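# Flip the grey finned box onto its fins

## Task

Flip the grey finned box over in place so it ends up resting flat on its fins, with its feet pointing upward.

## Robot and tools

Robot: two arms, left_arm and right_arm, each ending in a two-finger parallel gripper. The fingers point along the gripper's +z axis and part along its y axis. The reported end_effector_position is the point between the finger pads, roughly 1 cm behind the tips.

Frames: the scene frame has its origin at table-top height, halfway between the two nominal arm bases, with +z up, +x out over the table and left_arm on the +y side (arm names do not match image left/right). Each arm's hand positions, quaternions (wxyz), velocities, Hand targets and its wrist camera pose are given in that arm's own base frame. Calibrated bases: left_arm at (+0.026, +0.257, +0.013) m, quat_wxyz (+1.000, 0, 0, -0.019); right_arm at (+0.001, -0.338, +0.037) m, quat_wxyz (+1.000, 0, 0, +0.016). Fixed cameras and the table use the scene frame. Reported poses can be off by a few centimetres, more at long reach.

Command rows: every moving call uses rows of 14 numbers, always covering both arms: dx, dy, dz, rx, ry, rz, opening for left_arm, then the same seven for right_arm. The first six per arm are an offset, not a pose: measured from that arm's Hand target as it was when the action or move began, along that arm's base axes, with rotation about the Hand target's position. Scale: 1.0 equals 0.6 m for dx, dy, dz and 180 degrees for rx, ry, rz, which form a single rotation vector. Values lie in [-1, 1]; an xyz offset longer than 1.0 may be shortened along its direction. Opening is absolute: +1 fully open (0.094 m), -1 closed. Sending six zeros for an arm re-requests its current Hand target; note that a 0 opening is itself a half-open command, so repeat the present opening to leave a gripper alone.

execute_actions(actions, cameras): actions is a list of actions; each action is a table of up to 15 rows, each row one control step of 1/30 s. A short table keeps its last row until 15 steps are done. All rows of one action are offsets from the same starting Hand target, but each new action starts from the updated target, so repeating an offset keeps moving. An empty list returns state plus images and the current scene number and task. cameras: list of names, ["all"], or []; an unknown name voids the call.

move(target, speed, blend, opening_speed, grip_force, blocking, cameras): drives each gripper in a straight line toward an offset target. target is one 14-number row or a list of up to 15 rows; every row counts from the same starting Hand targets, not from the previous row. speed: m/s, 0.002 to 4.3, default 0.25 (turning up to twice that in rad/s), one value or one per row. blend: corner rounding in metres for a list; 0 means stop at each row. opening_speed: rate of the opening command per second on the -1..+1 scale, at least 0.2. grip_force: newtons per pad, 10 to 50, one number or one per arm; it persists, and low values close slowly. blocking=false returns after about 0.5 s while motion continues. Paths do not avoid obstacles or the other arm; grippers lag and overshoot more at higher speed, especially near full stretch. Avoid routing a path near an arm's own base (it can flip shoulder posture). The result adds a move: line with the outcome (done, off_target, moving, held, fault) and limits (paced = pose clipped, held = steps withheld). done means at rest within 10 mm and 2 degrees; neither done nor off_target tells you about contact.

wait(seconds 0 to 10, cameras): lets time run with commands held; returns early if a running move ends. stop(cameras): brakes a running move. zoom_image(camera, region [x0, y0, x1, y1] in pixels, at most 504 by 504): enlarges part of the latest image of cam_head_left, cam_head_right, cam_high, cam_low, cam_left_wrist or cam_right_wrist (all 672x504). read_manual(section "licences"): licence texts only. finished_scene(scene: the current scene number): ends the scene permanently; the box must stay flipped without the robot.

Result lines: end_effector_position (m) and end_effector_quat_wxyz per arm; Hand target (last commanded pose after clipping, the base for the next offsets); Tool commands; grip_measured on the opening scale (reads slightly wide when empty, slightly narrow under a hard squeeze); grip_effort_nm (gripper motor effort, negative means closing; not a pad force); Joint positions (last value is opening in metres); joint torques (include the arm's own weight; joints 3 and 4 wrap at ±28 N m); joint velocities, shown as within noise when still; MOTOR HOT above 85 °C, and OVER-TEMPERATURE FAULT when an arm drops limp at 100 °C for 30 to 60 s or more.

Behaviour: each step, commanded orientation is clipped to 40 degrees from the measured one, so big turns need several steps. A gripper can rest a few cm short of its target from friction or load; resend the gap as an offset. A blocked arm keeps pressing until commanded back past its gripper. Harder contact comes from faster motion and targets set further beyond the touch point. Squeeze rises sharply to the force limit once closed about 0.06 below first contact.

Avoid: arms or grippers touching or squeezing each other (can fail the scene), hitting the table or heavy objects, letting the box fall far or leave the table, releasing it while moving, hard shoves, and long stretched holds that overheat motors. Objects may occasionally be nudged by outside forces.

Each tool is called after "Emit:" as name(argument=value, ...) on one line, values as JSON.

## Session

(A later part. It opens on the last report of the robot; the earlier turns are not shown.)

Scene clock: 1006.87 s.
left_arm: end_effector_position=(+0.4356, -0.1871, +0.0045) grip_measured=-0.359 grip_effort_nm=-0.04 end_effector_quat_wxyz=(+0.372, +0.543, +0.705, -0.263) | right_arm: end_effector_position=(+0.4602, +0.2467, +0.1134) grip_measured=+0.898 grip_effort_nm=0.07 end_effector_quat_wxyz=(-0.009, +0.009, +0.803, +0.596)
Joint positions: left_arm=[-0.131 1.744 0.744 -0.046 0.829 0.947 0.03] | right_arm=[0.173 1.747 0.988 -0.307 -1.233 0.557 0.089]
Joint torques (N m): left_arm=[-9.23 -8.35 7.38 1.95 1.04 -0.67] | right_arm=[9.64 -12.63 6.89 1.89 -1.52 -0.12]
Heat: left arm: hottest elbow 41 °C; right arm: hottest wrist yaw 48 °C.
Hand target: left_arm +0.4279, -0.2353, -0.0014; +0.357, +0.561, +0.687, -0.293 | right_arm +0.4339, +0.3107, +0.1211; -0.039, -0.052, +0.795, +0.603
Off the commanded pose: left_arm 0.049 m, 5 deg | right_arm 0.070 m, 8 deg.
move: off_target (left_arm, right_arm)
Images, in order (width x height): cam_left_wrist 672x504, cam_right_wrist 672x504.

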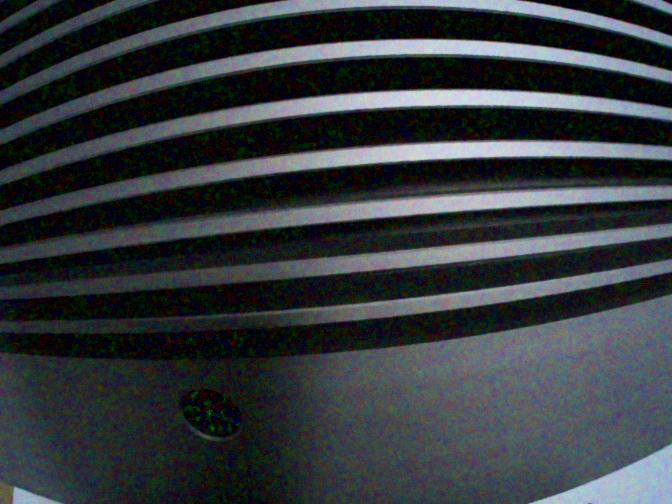

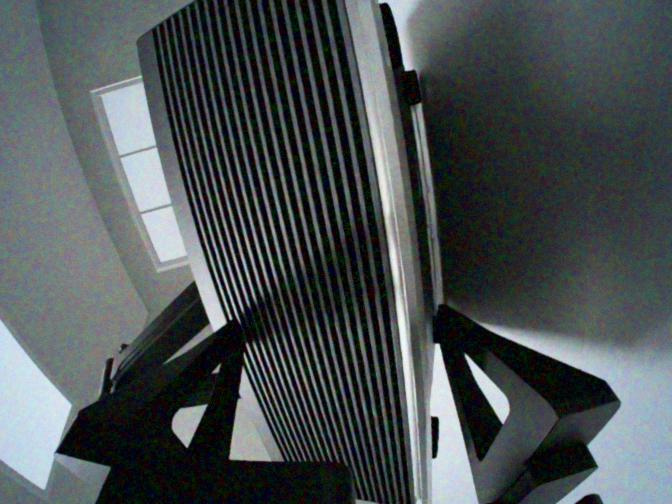

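Emit:
move(target=[0.0,0.0,0,0,0,0,-0.36,0.0,0.045,0.02,0.11,0.0145,0,0.9], speed=0.04, cameras=["cam_right_wrist","cam_left_wrist","cam_head_left"])

Scene clock: 1018.07 s.
left_arm: end_effector_position=(+0.4352, -0.1868, +0.0021) grip_measured=-0.359 grip_effort_nm=-0.04 end_effector_quat_wxyz=(+0.369, +0.541, +0.708, -0.263) | right_arm: end_effector_position=(+0.4590, +0.2615, +0.1118) grip_measured=+0.900 grip_effort_nm=-0.01 end_effector_quat_wxyz=(-0.007, +0.027, +0.687, +0.726)
Joint positions: left_arm=[-0.131 1.748 0.744 -0.046 0.825 0.941 0.03] | right_arm=[0.192 2.03 0.834 1.444 -1.342 1.861 0.089]
Joint torques (N m): left_arm=[-9.11 -8.64 7.41 2.03 1.18 -0.61] | right_arm=[11.05 -15.03 7.04 2.92 -0.22 0.22]
Heat: left arm: hottest elbow 41 °C; right arm: hottest wrist yaw 44 °C.
Hand target: left_arm +0.4280, -0.2352, -0.0014; +0.357, +0.561, +0.687, -0.292 | right_arm +0.4338, +0.3376, +0.1331; -0.047, -0.044, +0.678, +0.732
Off the commanded pose: left_arm 0.049 m, 5 deg | right_arm 0.083 m, 9 deg.
move: off_target (left_arm, right_arm)
Images, in order (width x height): cam_head_left 672x504, cam_left_wrist 672x504, cam_right_wrist 672x504.

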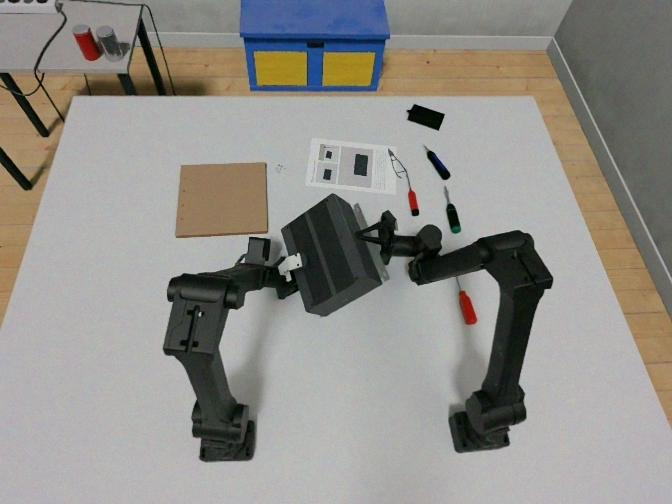

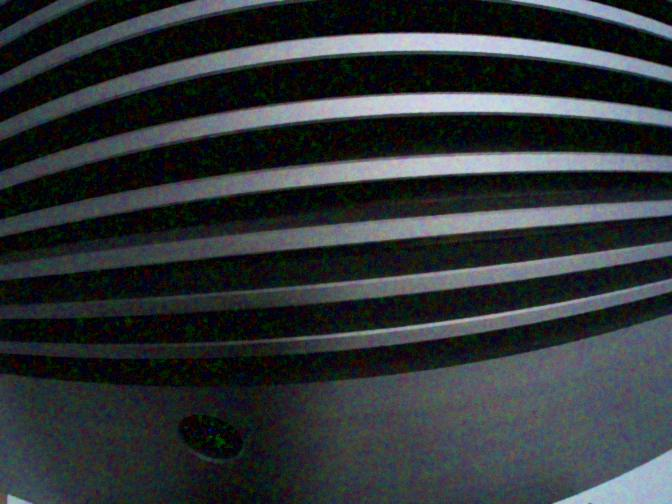

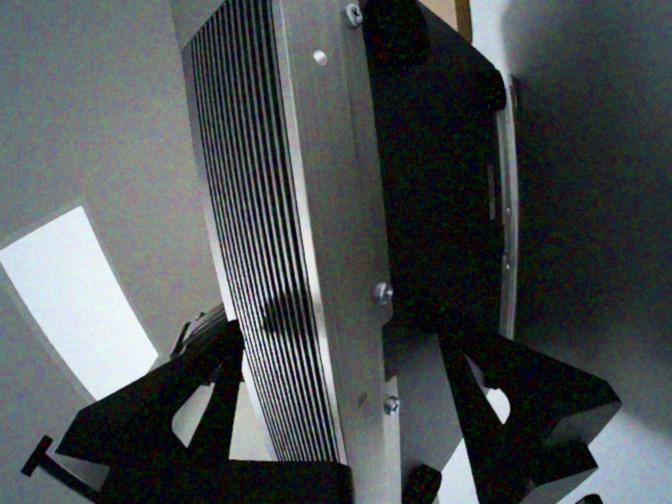

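Emit:
move(target=[0.0,0.0,0,0,0,0,-0.36,0.0,0.008,0.021,-0.138,-0.017,0,0.9], speed=0.04, cameras=["cam_right_wrist","cam_left_wrist"])

Scene clock: 1078.27 s.
left_arm: end_effector_position=(+0.4350, -0.1869, +0.0007) grip_measured=-0.359 grip_effort_nm=-0.04 end_effector_quat_wxyz=(+0.366, +0.534, +0.714, -0.268) | right_arm: end_effector_position=(+0.4635, +0.2700, +0.1377) grip_measured=+0.900 grip_effort_nm=-0.01 end_effector_quat_wxyz=(-0.011, +0.023, +0.822, +0.569)
Joint positions: left_arm=[-0.131 1.753 0.744 -0.043 0.826 0.922 0.03] | right_arm=[0.229 1.692 1.025 -0.347 -1.142 0.649 0.089]
Joint torques (N m): left_arm=[-9.17 -8.94 7.32 2.02 1.16 -0.43] | right_arm=[10.52 -13.16 8.8 0.94 -0.67 -0.43]
Heat: left arm: hottest elbow 40 °C; right arm: hottest elbow 38 °C.
Hand target: left_arm +0.4280, -0.2352, -0.0014; +0.357, +0.561, +0.687, -0.292 | right_arm +0.4338, +0.3425, +0.1457; -0.038, -0.052, +0.821, +0.568
Off the commanded pose: left_arm 0.049 m, 5 deg | right_arm 0.079 m, 9 deg.
move: off_target (left_arm, right_arm)
Images, in order (width x height): cam_left_wrist 672x504, cam_right_wrist 672x504.

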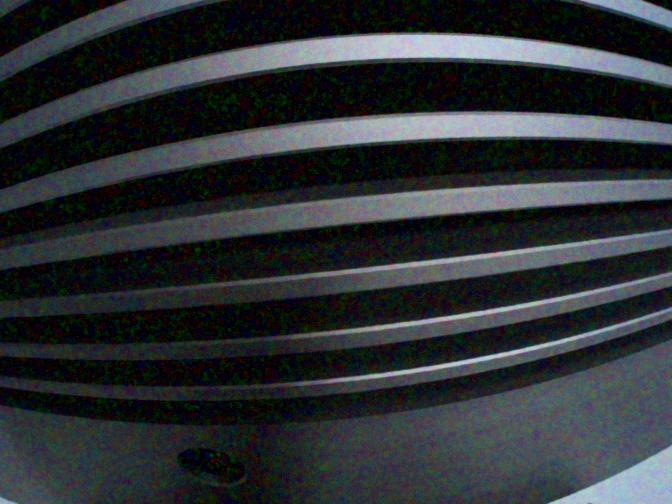

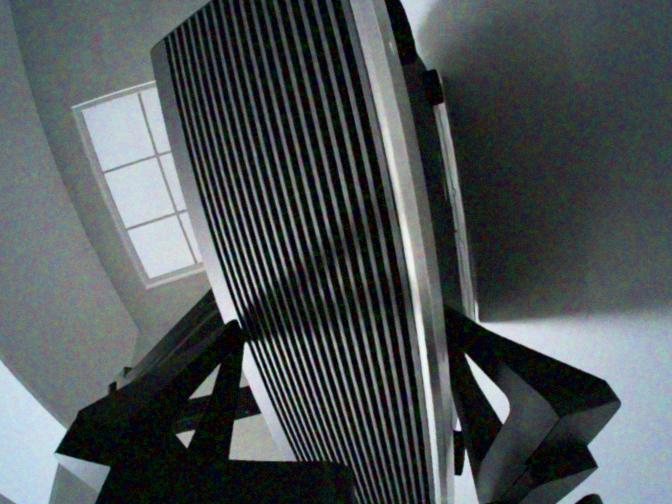

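Emit:
move(target=[0.0,0.0,0,0,0,0,-0.36,0.0,0.03,-0.005,-0.122,-0.015,0,0.9], speed=0.04, cameras=["cam_right_wrist","cam_left_wrist"])

Scene clock: 1088.90 s.
left_arm: end_effector_position=(+0.4352, -0.1872, +0.0012) grip_measured=-0.359 grip_effort_nm=-0.04 end_effector_quat_wxyz=(+0.361, +0.517, +0.725, -0.277) | right_arm: end_effector_position=(+0.4769, +0.2918, +0.1705) grip_measured=+0.900 grip_effort_nm=-0.01 end_effector_quat_wxyz=(+0.029, -0.002, +0.912, +0.409)
Joint positions: left_arm=[-0.131 1.753 0.744 -0.04 0.83 0.875 0.03] | right_arm=[0.334 1.636 1.232 -0.751 -0.76 0.496 0.089]
Joint torques (N m): left_arm=[-9.23 -9.05 7.21 2.09 1.06 0.05] | right_arm=[10.34 -9.76 7.66 0.24 -0.56 -0.3]
Heat: left arm: hottest elbow 40 °C; right arm: hottest elbow 38 °C.
Hand target: left_arm +0.4280, -0.2352, -0.0014; +0.357, +0.561, +0.687, -0.292 | right_arm +0.4339, +0.3605, +0.1429; -0.027, -0.057, +0.914, +0.400
Off the commanded pose: left_arm 0.049 m, 7 deg | right_arm 0.086 m, 9 deg.
move: off_target (left_arm, right_arm)
Images, in order (width x height): cam_left_wrist 672x504, cam_right_wrist 672x504.

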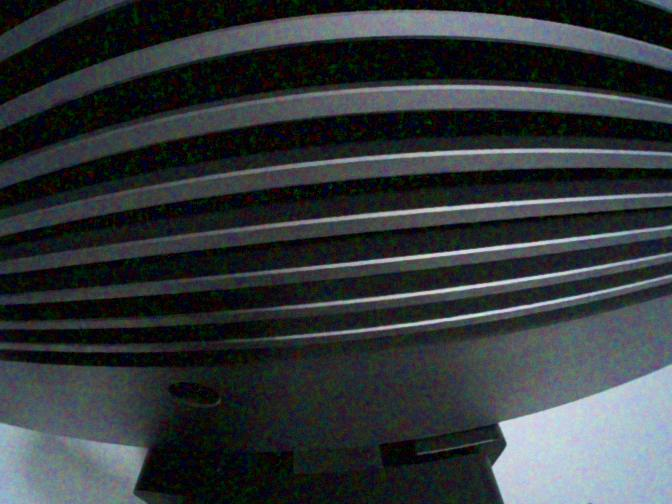

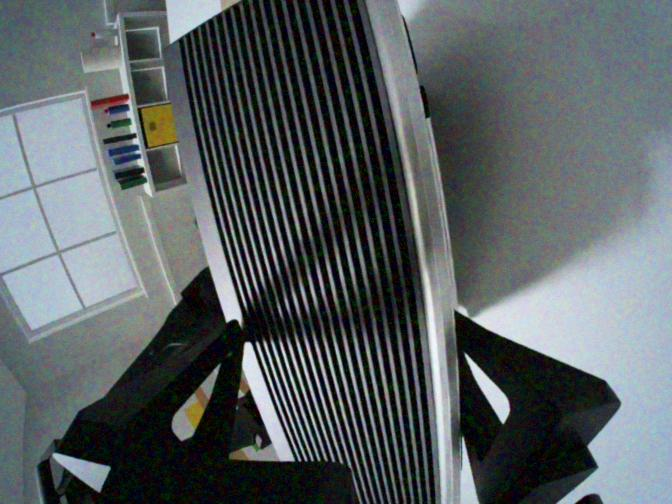

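Emit:
move(target=[0.0,0.0,0,0,0,0,-0.36,0.0,0.0,-0.0,0,0,0,0.3], opening_speed=0.25, cameras=["cam_right_wrist","cam_left_wrist"])

Scene clock: 1101.83 s.
left_arm: end_effector_position=(+0.4352, -0.1872, +0.0012) grip_measured=-0.359 grip_effort_nm=-0.03 end_effector_quat_wxyz=(+0.361, +0.517, +0.725, -0.277) | right_arm: end_effector_position=(+0.4772, +0.2910, +0.1703) grip_measured=+0.719 grip_effort_nm=-1.04 end_effector_quat_wxyz=(+0.030, -0.003, +0.913, +0.406)
Joint positions: left_arm=[-0.131 1.753 0.744 -0.04 0.83 0.875 0.03] | right_arm=[0.334 1.636 1.234 -0.756 -0.752 0.492 0.081]
Joint torques (N m): left_arm=[-9.11 -9.11 7.27 2.03 1.05 0.04] | right_arm=[10.46 -9.47 7.51 0.42 -0.84 -0.21]
Heat: left arm: hottest elbow 40 °C; right arm: hottest elbow 38 °C.
Hand target: left_arm +0.4280, -0.2351, -0.0014; +0.357, +0.561, +0.687, -0.292 | right_arm +0.4337, +0.3605, +0.1427; -0.028, -0.057, +0.915, +0.399
Off the commanded pose: left_arm 0.049 m, 7 deg | right_arm 0.086 m, 9 deg.
move: off_target (left_arm, right_arm)
Images, in order (width x height): cam_left_wrist 672x504, cam_right_wrist 672x504.

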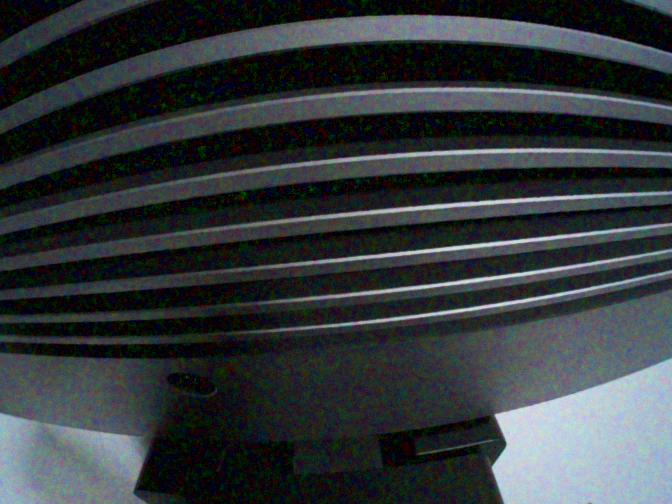

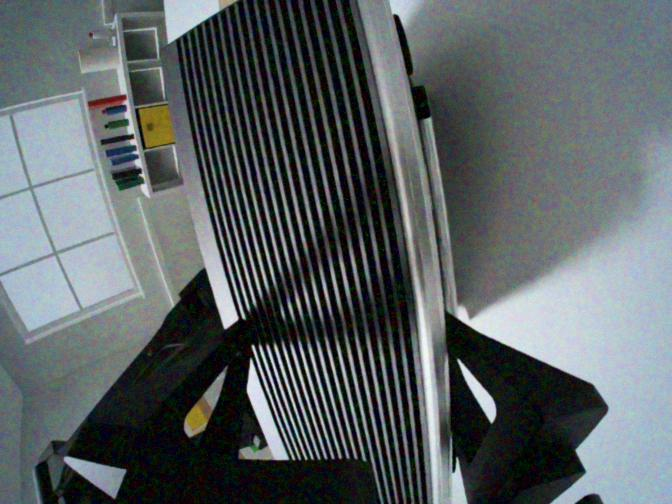

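Emit:
wait(seconds=0, cameras=["cam_head_left","cam_head_right","cam_high","cam_low"])

Emit:
zoom_image(camera="cam_high", region=[200, 170, 440, 350])

Emit:
zoom_image(camera="cam_low", region=[260, 210, 420, 330])

Scene clock: 1113.70 s.
left_arm: end_effector_position=(+0.4352, -0.1872, +0.0012) grip_measured=-0.359 grip_effort_nm=-0.04 end_effector_quat_wxyz=(+0.361, +0.517, +0.725, -0.277) | right_arm: end_effector_position=(+0.4772, +0.2910, +0.1703) grip_measured=+0.719 grip_effort_nm=-1.04 end_effector_quat_wxyz=(+0.030, -0.003, +0.913, +0.406)
Joint positions: left_arm=[-0.131 1.753 0.744 -0.04 0.83 0.875 0.03] | right_arm=[0.334 1.636 1.234 -0.756 -0.752 0.492 0.081]
Joint torques (N m): left_arm=[-9.11 -9.05 7.21 2.04 1.06 0.05] | right_arm=[10.58 -9.41 7.47 0.42 -0.93 -0.19]
Heat: left arm: hottest elbow 40 °C; right arm: hottest elbow 39 °C.
Hand target: left_arm +0.4280, -0.2351, -0.0014; +0.357, +0.561, +0.687, -0.292 | right_arm +0.4337, +0.3605, +0.1427; -0.028, -0.057, +0.915, +0.399
Tool commands: left_gripper/opening=-0.36 right_gripper/opening=+0.3
Off the commanded pose: left_arm 0.049 m, 7 deg | right_arm 0.086 m, 9 deg.
Images, in order (width x height): cam_head_left 672x504, cam_head_right 672x504, cam_high 672x504, cam_low 672x504.

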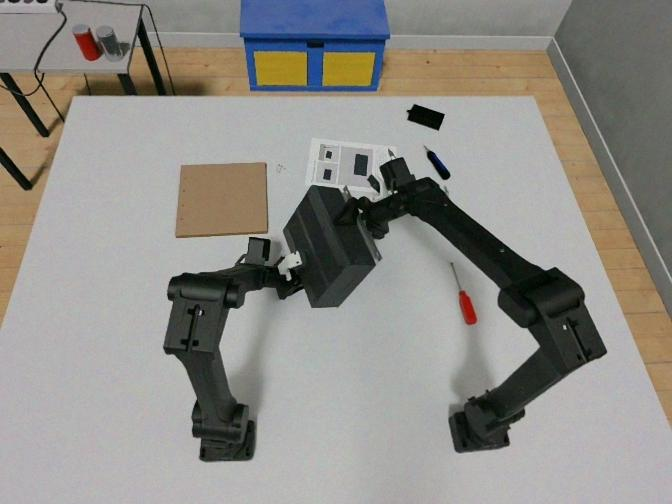

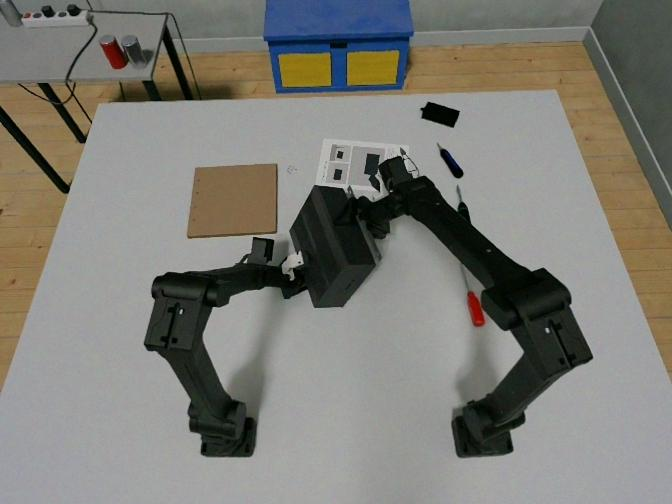

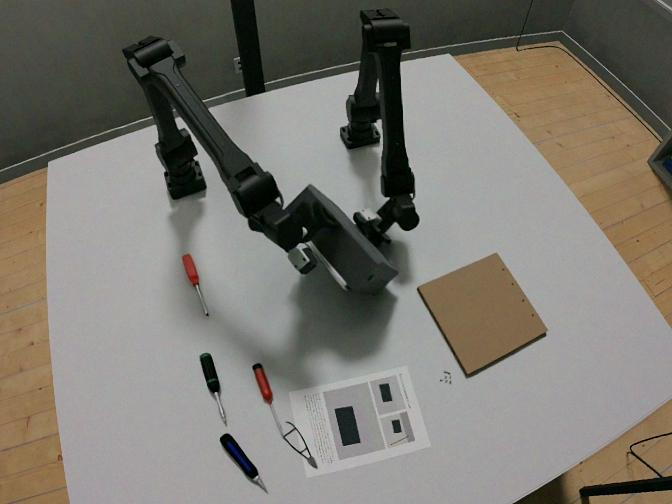

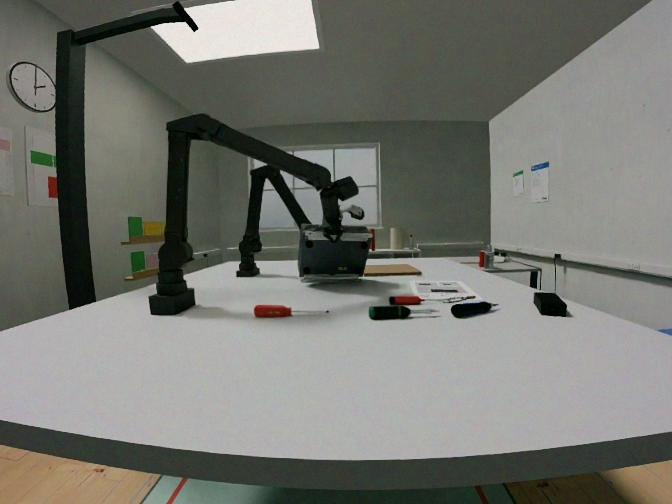

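Scaled by 2.100.

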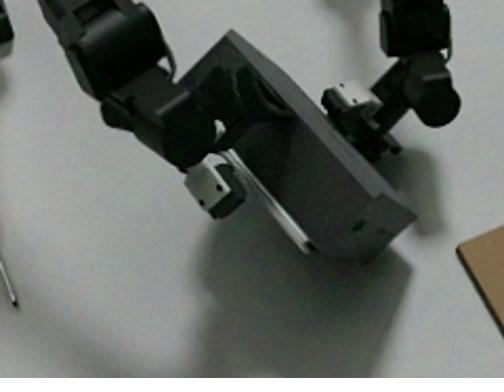

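Scaled by 3.150.

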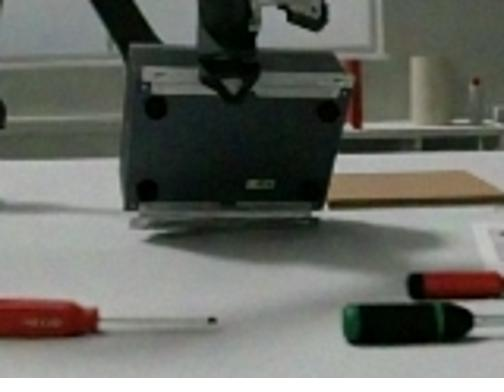

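Emit:
move(target=[[0,0.06,0,0,0,0,-0.36,0.04,-0.085,0.02,0,0,0,0.3],[0,0.15,0.0,0,0,0,-0.36,0.04,-0.085,0.02,0,0,0,0.3]], speed=0.04, cameras=["cam_left_wrist","cam_right_wrist","cam_low"])

Scene clock: 1137.60 s.
left_arm: end_effector_position=(+0.4170, -0.1480, +0.0000) grip_measured=-0.359 grip_effort_nm=-0.04 end_effector_quat_wxyz=(+0.354, +0.559, +0.689, -0.294) | right_arm: end_effector_position=(+0.4465, +0.3086, +0.1506) grip_measured=+0.302 grip_effort_nm=-0.09 end_effector_quat_wxyz=(-0.030, -0.057, +0.916, +0.397)
Joint positions: left_arm=[-0.021 1.756 0.766 -0.286 0.925 1.195 0.03] | right_arm=[0.376 1.686 1.26 -0.898 -0.789 0.355 0.061]
Joint torques (N m): left_arm=[-0.09 -9.23 7.47 0.66 0.76 -0.03] | right_arm=[-1.61 -12.22 9.94 0.29 -0.72 -0.17]
Heat: left arm: hottest elbow 40 °C; right arm: hottest elbow 40 °C.
Hand target: left_arm +0.4280, -0.1451, -0.0014; +0.357, +0.561, +0.687, -0.292 | right_arm +0.4577, +0.3095, +0.1546; -0.028, -0.057, +0.915, +0.399
Off the commanded pose: left_arm 0.012 m, 0 deg | right_arm 0.012 m, 0 deg.
move: off_target (left_arm, right_arm)
Images, in order (width x height): cam_low 672x504, cam_left_wrist 672x504, cam_right_wrist 672x504.

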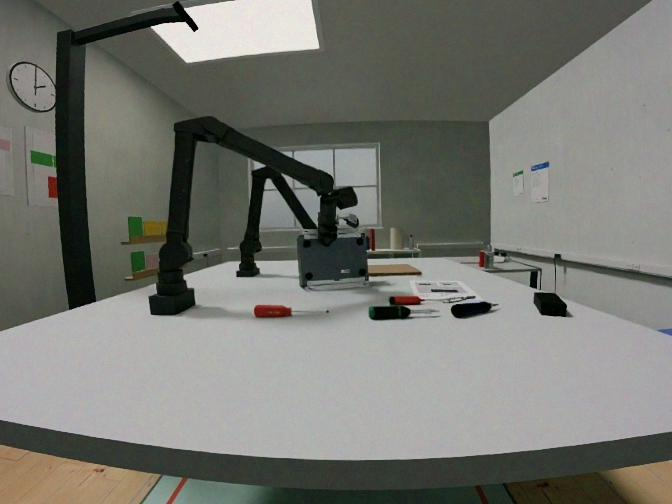

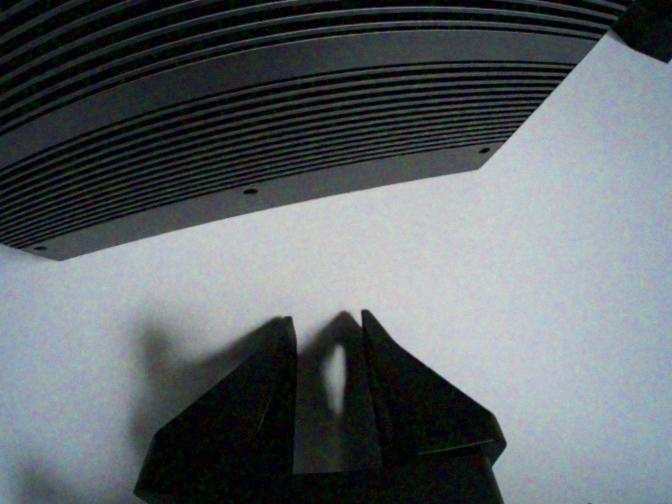

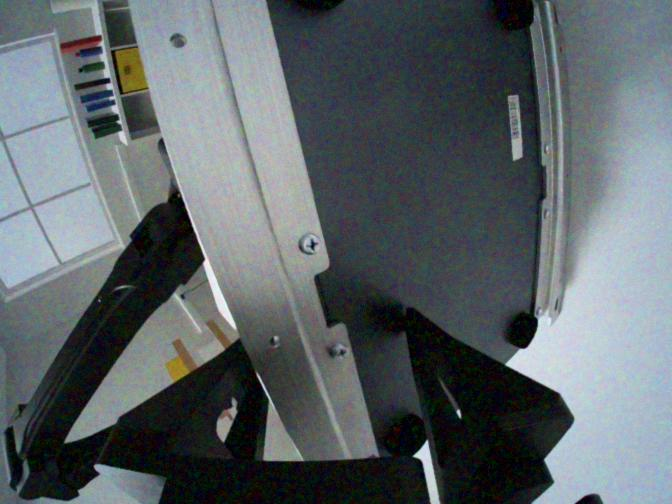

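Emit:
zoom_image(camera="cam_low", region=[270, 210, 400, 310])

Emit:
wait(seconds=0, cameras=["cam_head_left","cam_high"])

Emit:
zoom_image(camera="cam_high", region=[230, 150, 450, 320])

Emit:
zoom_image(camera="cam_head_left", region=[230, 150, 450, 320])

Scaled by 3.877.

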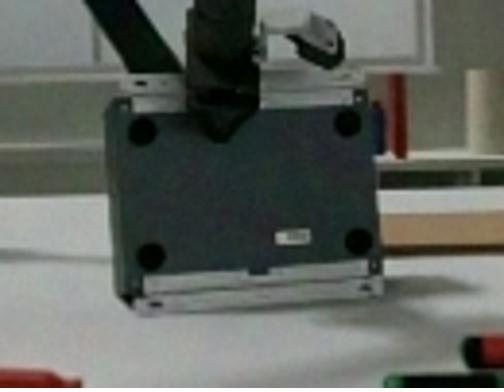

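Scene clock: 1145.97 s.
left_arm: end_effector_position=(+0.4170, -0.1480, +0.0000) grip_measured=-0.359 grip_effort_nm=-0.04 end_effector_quat_wxyz=(+0.354, +0.560, +0.689, -0.294) | right_arm: end_effector_position=(+0.4465, +0.3086, +0.1506) grip_measured=+0.302 grip_effort_nm=-0.09 end_effector_quat_wxyz=(-0.030, -0.057, +0.916, +0.397)
Joint positions: left_arm=[-0.021 1.756 0.766 -0.286 0.925 1.196 0.03] | right_arm=[0.376 1.686 1.26 -0.898 -0.789 0.355 0.061]
Joint torques (N m): left_arm=[0.03 -9.29 7.47 0.68 0.77 -0.06] | right_arm=[-1.14 -12.16 9.89 0.39 -0.78 -0.1]
Heat: left arm: hottest elbow 40 °C; right arm: hottest elbow 39 °C.
Hand target: left_arm +0.4280, -0.1451, -0.0014; +0.357, +0.561, +0.687, -0.292 | right_arm +0.4577, +0.3095, +0.1546; -0.028, -0.057, +0.915, +0.399
Tool commands: left_gripper/opening=-0.36 right_gripper/opening=+0.3
Off the commanded pose: left_arm 0.012 m, 0 deg | right_arm 0.012 m, 0 deg.
Images, in order (width x height): cam_head_left 672x504, cam_high 672x504.

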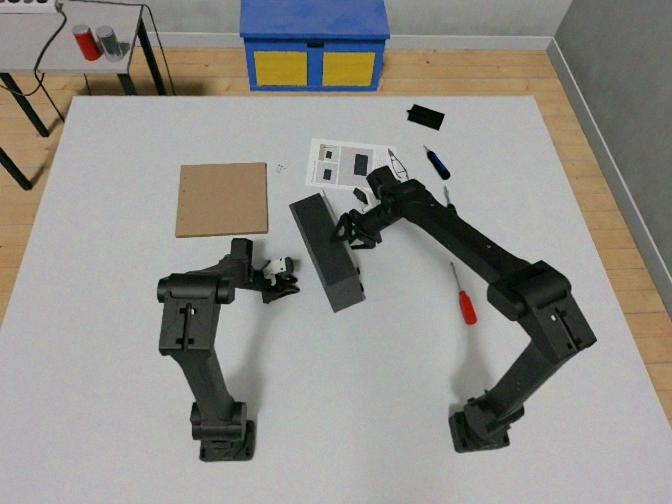

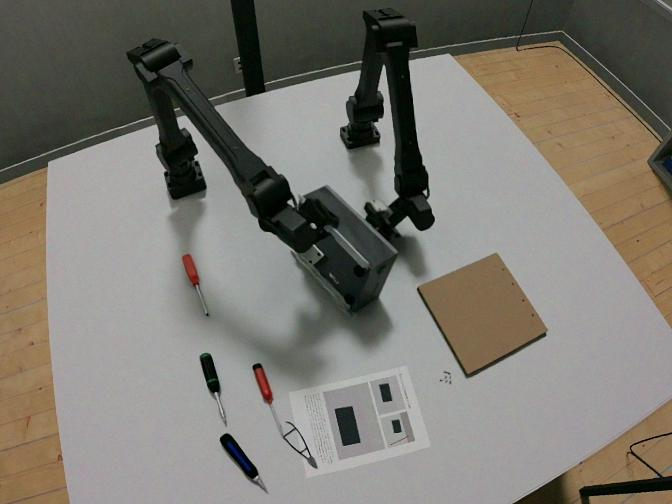

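Scaled by 2.291.

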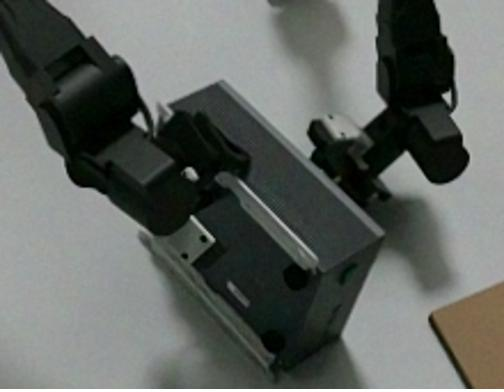

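Scaled by 2.291.

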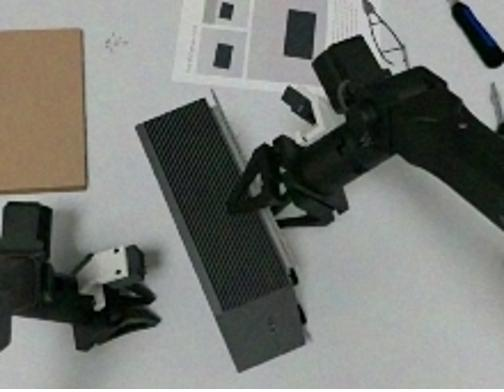

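Emit:
move(target=[[-0.03,0.05,0.15,0,0,0,-0.36,0,0,0,0,0,0,0.3],[-0.15,-0.08,0.5,0.161,0.3062,0.5154,0.2,0,0,0,0,0,0,0.3]], blend=[0.03,0], cameras=["cam_left_wrist","cam_head_left"])

Scene clock: 1204.00 s.
left_arm: end_effector_position=(+0.3291, -0.1845, +0.2901) grip_measured=+0.197 grip_effort_nm=0.16 end_effector_quat_wxyz=(-0.005, -0.198, +0.980, +0.002) | right_arm: end_effector_position=(+0.4465, +0.3086, +0.1506) grip_measured=+0.302 grip_effort_nm=-0.09 end_effector_quat_wxyz=(-0.030, -0.057, +0.916, +0.397)
Joint positions: left_arm=[-0.508 1.333 1.394 -1.643 0.003 -0.908 0.056] | right_arm=[0.376 1.686 1.26 -0.898 -0.789 0.355 0.061]
Joint torques (N m): left_arm=[-1.73 -6.71 12.08 0.24 -0.13 -0.33] | right_arm=[-1.49 -12.63 10.04 0.58 -0.73 -0.16]
Heat: left arm: hottest elbow 41 °C; right arm: hottest elbow 41 °C.
Hand target: left_arm +0.3380, -0.1932, +0.2988; +0.001, -0.200, +0.980, +0.000 | right_arm +0.4577, +0.3095, +0.1546; -0.028, -0.057, +0.915, +0.399
Off the commanded pose: left_arm 0.015 m, 1 deg | right_arm 0.012 m, 0 deg.
move: off_target (left_arm, right_arm); target 2's new opening was sent with left_arm's hand 0.015 m and 1 deg from that target
Images, in order (width x height): cam_head_left 672x504, cam_left_wrist 672x504.

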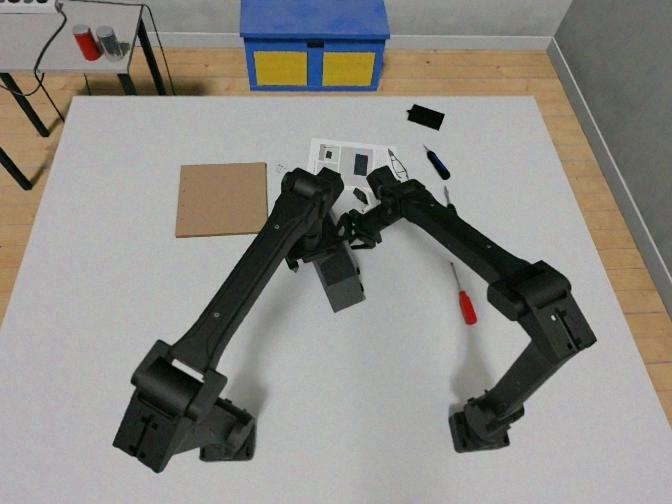

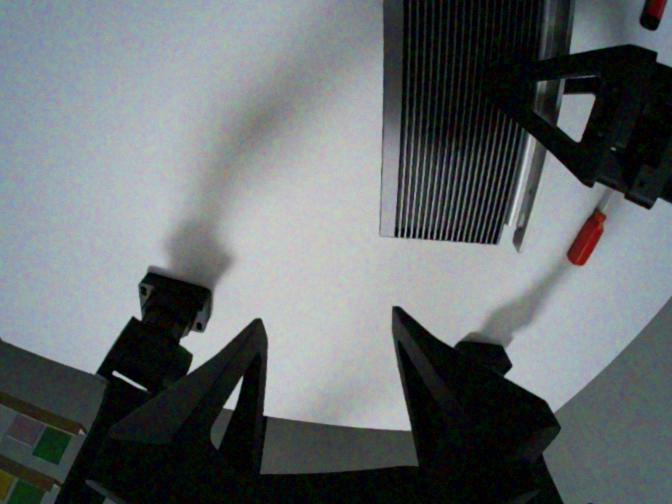

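Emit:
move(target=[0,0,0,0,0,0,0.2,-0.0,-0.035,0.035,0,0,0,0.3], speed=0.05, cameras=["cam_left_wrist","cam_right_wrist"])

Scene clock: 1237.90 s.
left_arm: end_effector_position=(+0.3291, -0.1845, +0.2901) grip_measured=+0.197 grip_effort_nm=0.16 end_effector_quat_wxyz=(-0.005, -0.198, +0.980, +0.002) | right_arm: end_effector_position=(+0.4387, +0.2946, +0.1520) grip_measured=+0.302 grip_effort_nm=-0.09 end_effector_quat_wxyz=(-0.054, -0.055, +0.917, +0.392)
Joint positions: left_arm=[-0.508 1.333 1.394 -1.643 0.003 -0.908 0.056] | right_arm=[0.353 1.686 1.269 -0.992 -0.802 0.302 0.061]
Joint torques (N m): left_arm=[-1.61 -6.77 12.1 0.24 -0.12 -0.33] | right_arm=[-2.67 -14.8 10.59 0.55 -0.57 -0.18]
Heat: left arm: hottest elbow 44 °C; right arm: hottest elbow 42 °C.
Hand target: left_arm +0.3380, -0.1932, +0.2988; +0.001, -0.200, +0.980, +0.000 | right_arm +0.4578, +0.2885, +0.1757; -0.028, -0.057, +0.915, +0.399
Off the commanded pose: left_arm 0.015 m, 1 deg | right_arm 0.031 m, 3 deg.
move: off_target (left_arm, right_arm)
Images, in order (width x height): cam_left_wrist 672x504, cam_right_wrist 672x504.

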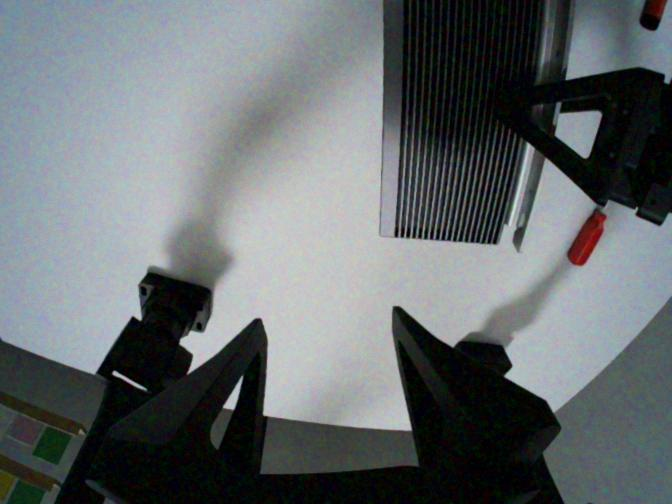

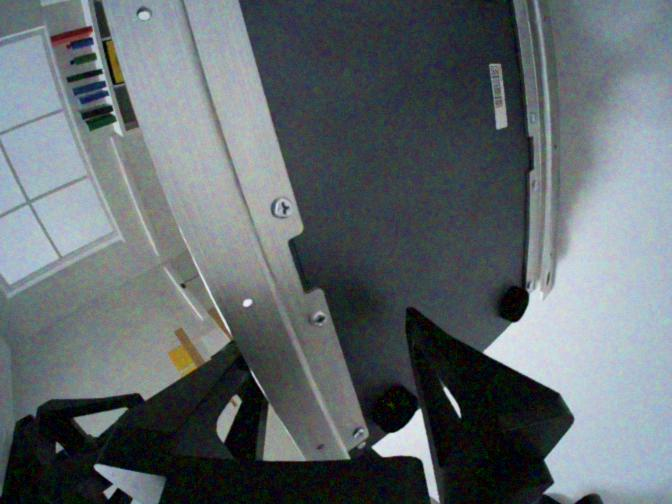

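Emit:
move(target=[[0,0,0,0,0,0,0.2,0.0,-0.08,0.07,0,0,0,0.3],[0,0,0,0,0,0,0.2,0.0,-0.3,0.1,0,0,0,0.3]], speed=[0.05,0.15], cameras=["cam_left_wrist","cam_right_wrist","cam_head_left","cam_low"])

Scene clock: 1245.80 s.
left_arm: end_effector_position=(+0.3291, -0.1845, +0.2901) grip_measured=+0.197 grip_effort_nm=0.16 end_effector_quat_wxyz=(-0.005, -0.198, +0.980, +0.002) | right_arm: end_effector_position=(+0.4440, +0.1127, +0.2255) grip_measured=+0.302 grip_effort_nm=-0.09 end_effector_quat_wxyz=(-0.042, -0.051, +0.914, +0.401)
Joint positions: left_arm=[-0.508 1.333 1.394 -1.643 0.003 -0.908 0.056] | right_arm=[-0.029 1.621 1.383 -1.537 -0.811 -0.229 0.061]
Joint torques (N m): left_arm=[-1.55 -6.71 12.05 0.24 -0.11 -0.33] | right_arm=[-1.73 -11.81 10.73 -0.08 -0.48 -0.19]
Heat: left arm: hottest elbow 44 °C; right arm: hottest elbow 43 °C.
Hand target: left_arm +0.3380, -0.1932, +0.2988; +0.001, -0.200, +0.980, +0.000 | right_arm +0.4578, +0.1084, +0.2356; -0.028, -0.057, +0.915, +0.399
Off the commanded pose: left_arm 0.015 m, 1 deg | right_arm 0.018 m, 2 deg.
move: off_target (left_arm, right_arm)
Images, in order (width x height): cam_head_left 672x504, cam_low 672x504, cam_left_wrist 672x504, cam_right_wrist 672x504.

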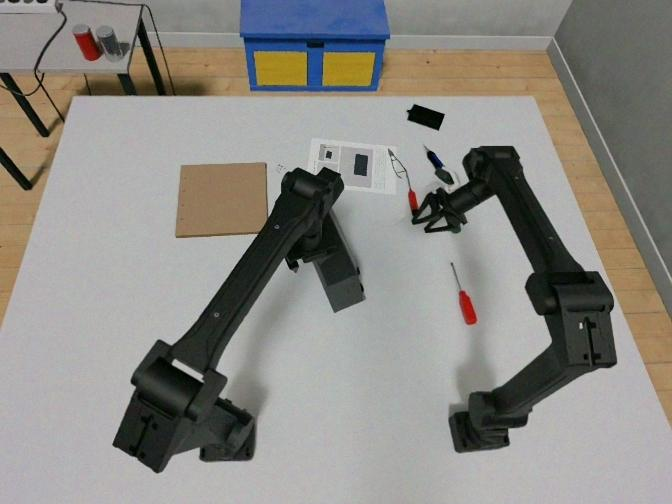

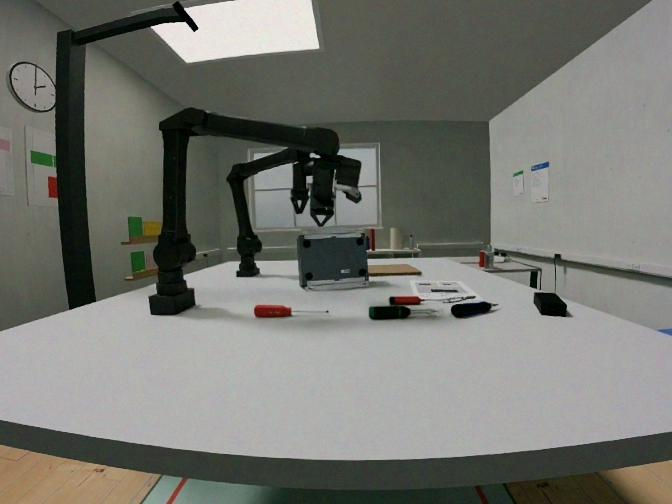

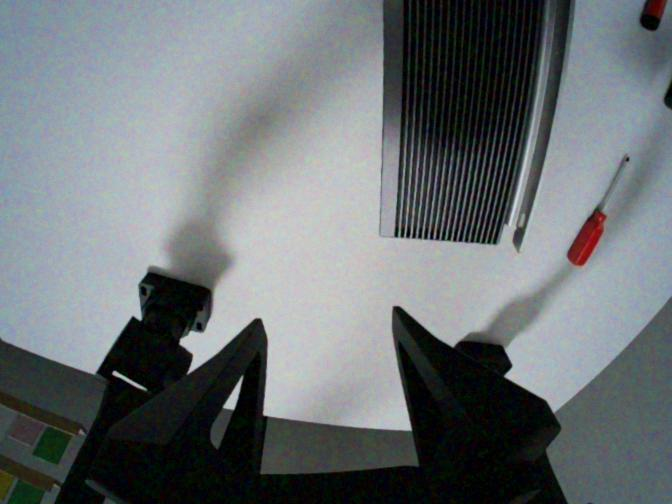

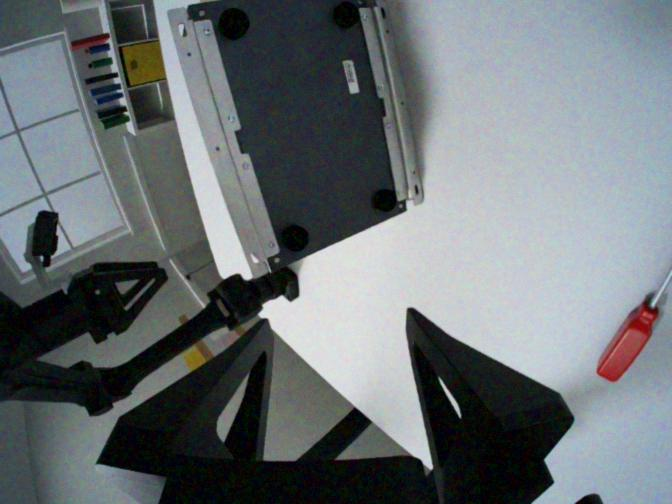

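Emit:
move(target=[0.17,-0.145,0.0,0,0,0,0.3,0,0,0,0,0,0,0.3], cameras=["cam_left_wrist"])

Scene clock: 1252.77 s.
left_arm: end_effector_position=(+0.4329, -0.2714, +0.2922) grip_measured=+0.297 grip_effort_nm=0.16 end_effector_quat_wxyz=(+0.001, -0.198, +0.980, -0.003) | right_arm: end_effector_position=(+0.4440, +0.1127, +0.2255) grip_measured=+0.302 grip_effort_nm=-0.09 end_effector_quat_wxyz=(-0.042, -0.052, +0.914, +0.401)
Joint positions: left_arm=[-0.558 1.677 1.783 -1.67 0.003 -0.956 0.061] | right_arm=[-0.029 1.621 1.383 -1.537 -0.811 -0.23 0.061]
Joint torques (N m): left_arm=[-1.44 -12.45 11.95 0.25 -0.13 -0.34] | right_arm=[-1.67 -11.99 10.69 -0.1 -0.46 -0.17]
Heat: left arm: hottest elbow 45 °C; right arm: hottest elbow 43 °C.
Hand target: left_arm +0.4400, -0.2802, +0.2985; +0.000, -0.200, +0.980, +0.000 | right_arm +0.4578, +0.1084, +0.2356; -0.028, -0.057, +0.915, +0.399
Off the commanded pose: left_arm 0.013 m, 0 deg | right_arm 0.018 m, 2 deg.
joint sent to its limit (left arm) — joint 4 (wrist pitch), lower limit. The joint targets still meet the commanded pose.
move: off_target (left_arm, right_arm)
Images, in order (width x height): cam_left_wrist 672x504.

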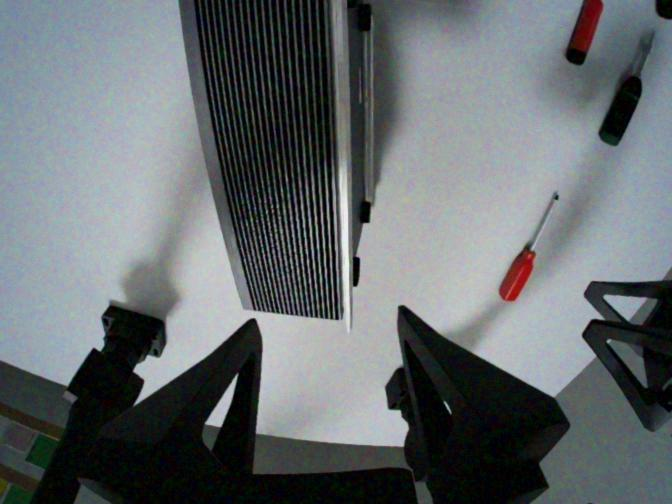

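Emit:
move(target=[0.07,0.008,-0.125,0,0,0,0.3,0,0,0,0,0,0,0.3], speed=0.12, cameras=["cam_left_wrist"])

Scene clock: 1262.20 s.
left_arm: end_effector_position=(+0.4746, -0.2764, +0.2360) grip_measured=+0.297 grip_effort_nm=0.16 end_effector_quat_wxyz=(+0.004, -0.203, +0.979, -0.005) | right_arm: end_effector_position=(+0.4440, +0.1127, +0.2255) grip_measured=+0.302 grip_effort_nm=-0.09 end_effector_quat_wxyz=(-0.042, -0.052, +0.914, +0.401)
Joint positions: left_arm=[-0.526 1.772 1.761 -1.547 0.003 -0.935 0.061] | right_arm=[-0.029 1.621 1.383 -1.537 -0.811 -0.23 0.061]
Joint torques (N m): left_arm=[-0.15 -13.33 8.72 1.07 -0.11 -0.04] | right_arm=[-1.38 -11.75 10.65 -0.01 -0.51 -0.16]
Heat: left arm: hottest elbow 47 °C; right arm: hottest elbow 43 °C.
Hand target: left_arm +0.4820, -0.2754, +0.2236; +0.000, -0.200, +0.980, +0.000 | right_arm +0.4578, +0.1084, +0.2356; -0.028, -0.057, +0.915, +0.399
Off the commanded pose: left_arm 0.015 m, 1 deg | right_arm 0.018 m, 2 deg.
move: off_target (left_arm, right_arm)
Images, in order (width x height): cam_left_wrist 672x504.

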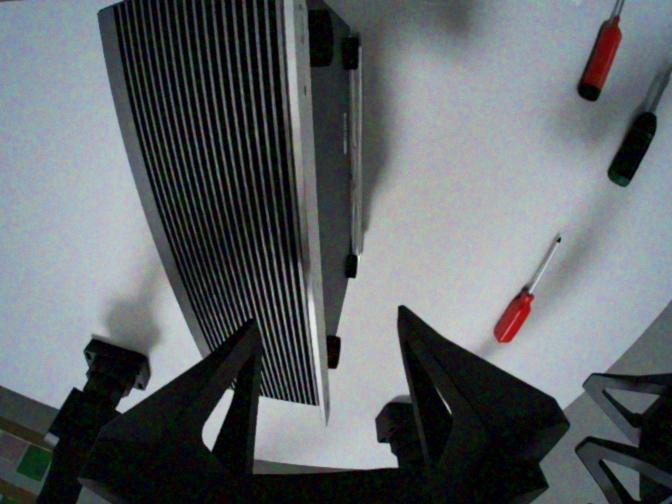

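Emit:
move(target=[0.0,0.023,-0.06,-0.051,-0.0217,0,0.3,0,0,0,0,0,0,0.3], speed=0.08, cameras=["cam_left_wrist","cam_right_wrist"])

Scene clock: 1270.73 s.
left_arm: end_effector_position=(+0.4785, -0.2715, +0.2060) grip_measured=+0.297 grip_effort_nm=0.16 end_effector_quat_wxyz=(+0.025, -0.198, +0.975, -0.095) | right_arm: end_effector_position=(+0.4440, +0.1127, +0.2255) grip_measured=+0.302 grip_effort_nm=-0.09 end_effector_quat_wxyz=(-0.042, -0.052, +0.914, +0.401)
Joint positions: left_arm=[-0.479 1.684 1.554 -1.282 0.116 -0.888 0.061] | right_arm=[-0.029 1.621 1.383 -1.537 -0.811 -0.23 0.061]
Joint torques (N m): left_arm=[0.85 -13.22 6.83 1.58 -0.01 -0.02] | right_arm=[-0.97 -11.69 10.67 -0.01 -0.44 -0.18]
Heat: left arm: hottest elbow 47 °C; right arm: hottest elbow 43 °C.
Hand target: left_arm +0.4820, -0.2615, +0.1877; +0.018, -0.199, +0.976, -0.086 | right_arm +0.4578, +0.1084, +0.2356; -0.028, -0.057, +0.915, +0.399
Off the commanded pose: left_arm 0.021 m, 1 deg | right_arm 0.018 m, 2 deg.
move: off_target (left_arm, right_arm)
Images, in order (width x height): cam_left_wrist 672x504, cam_right_wrist 672x504.

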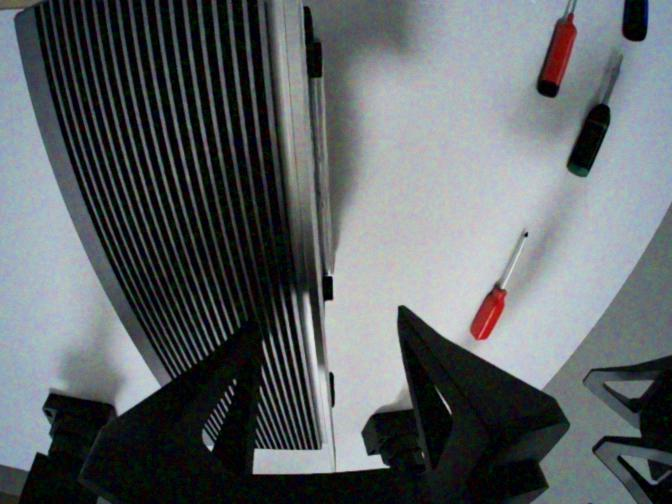

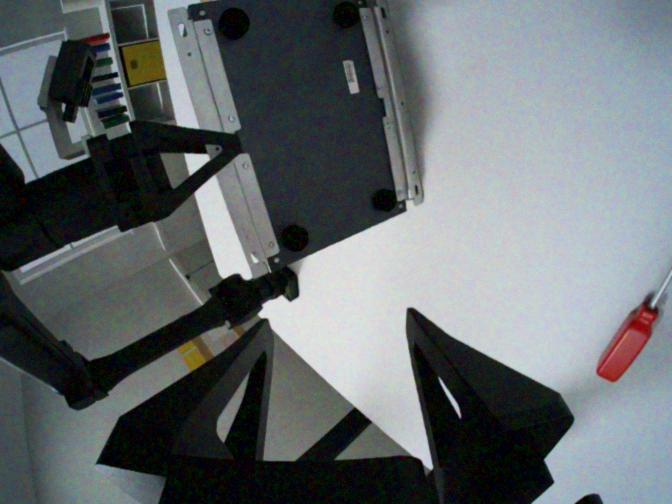

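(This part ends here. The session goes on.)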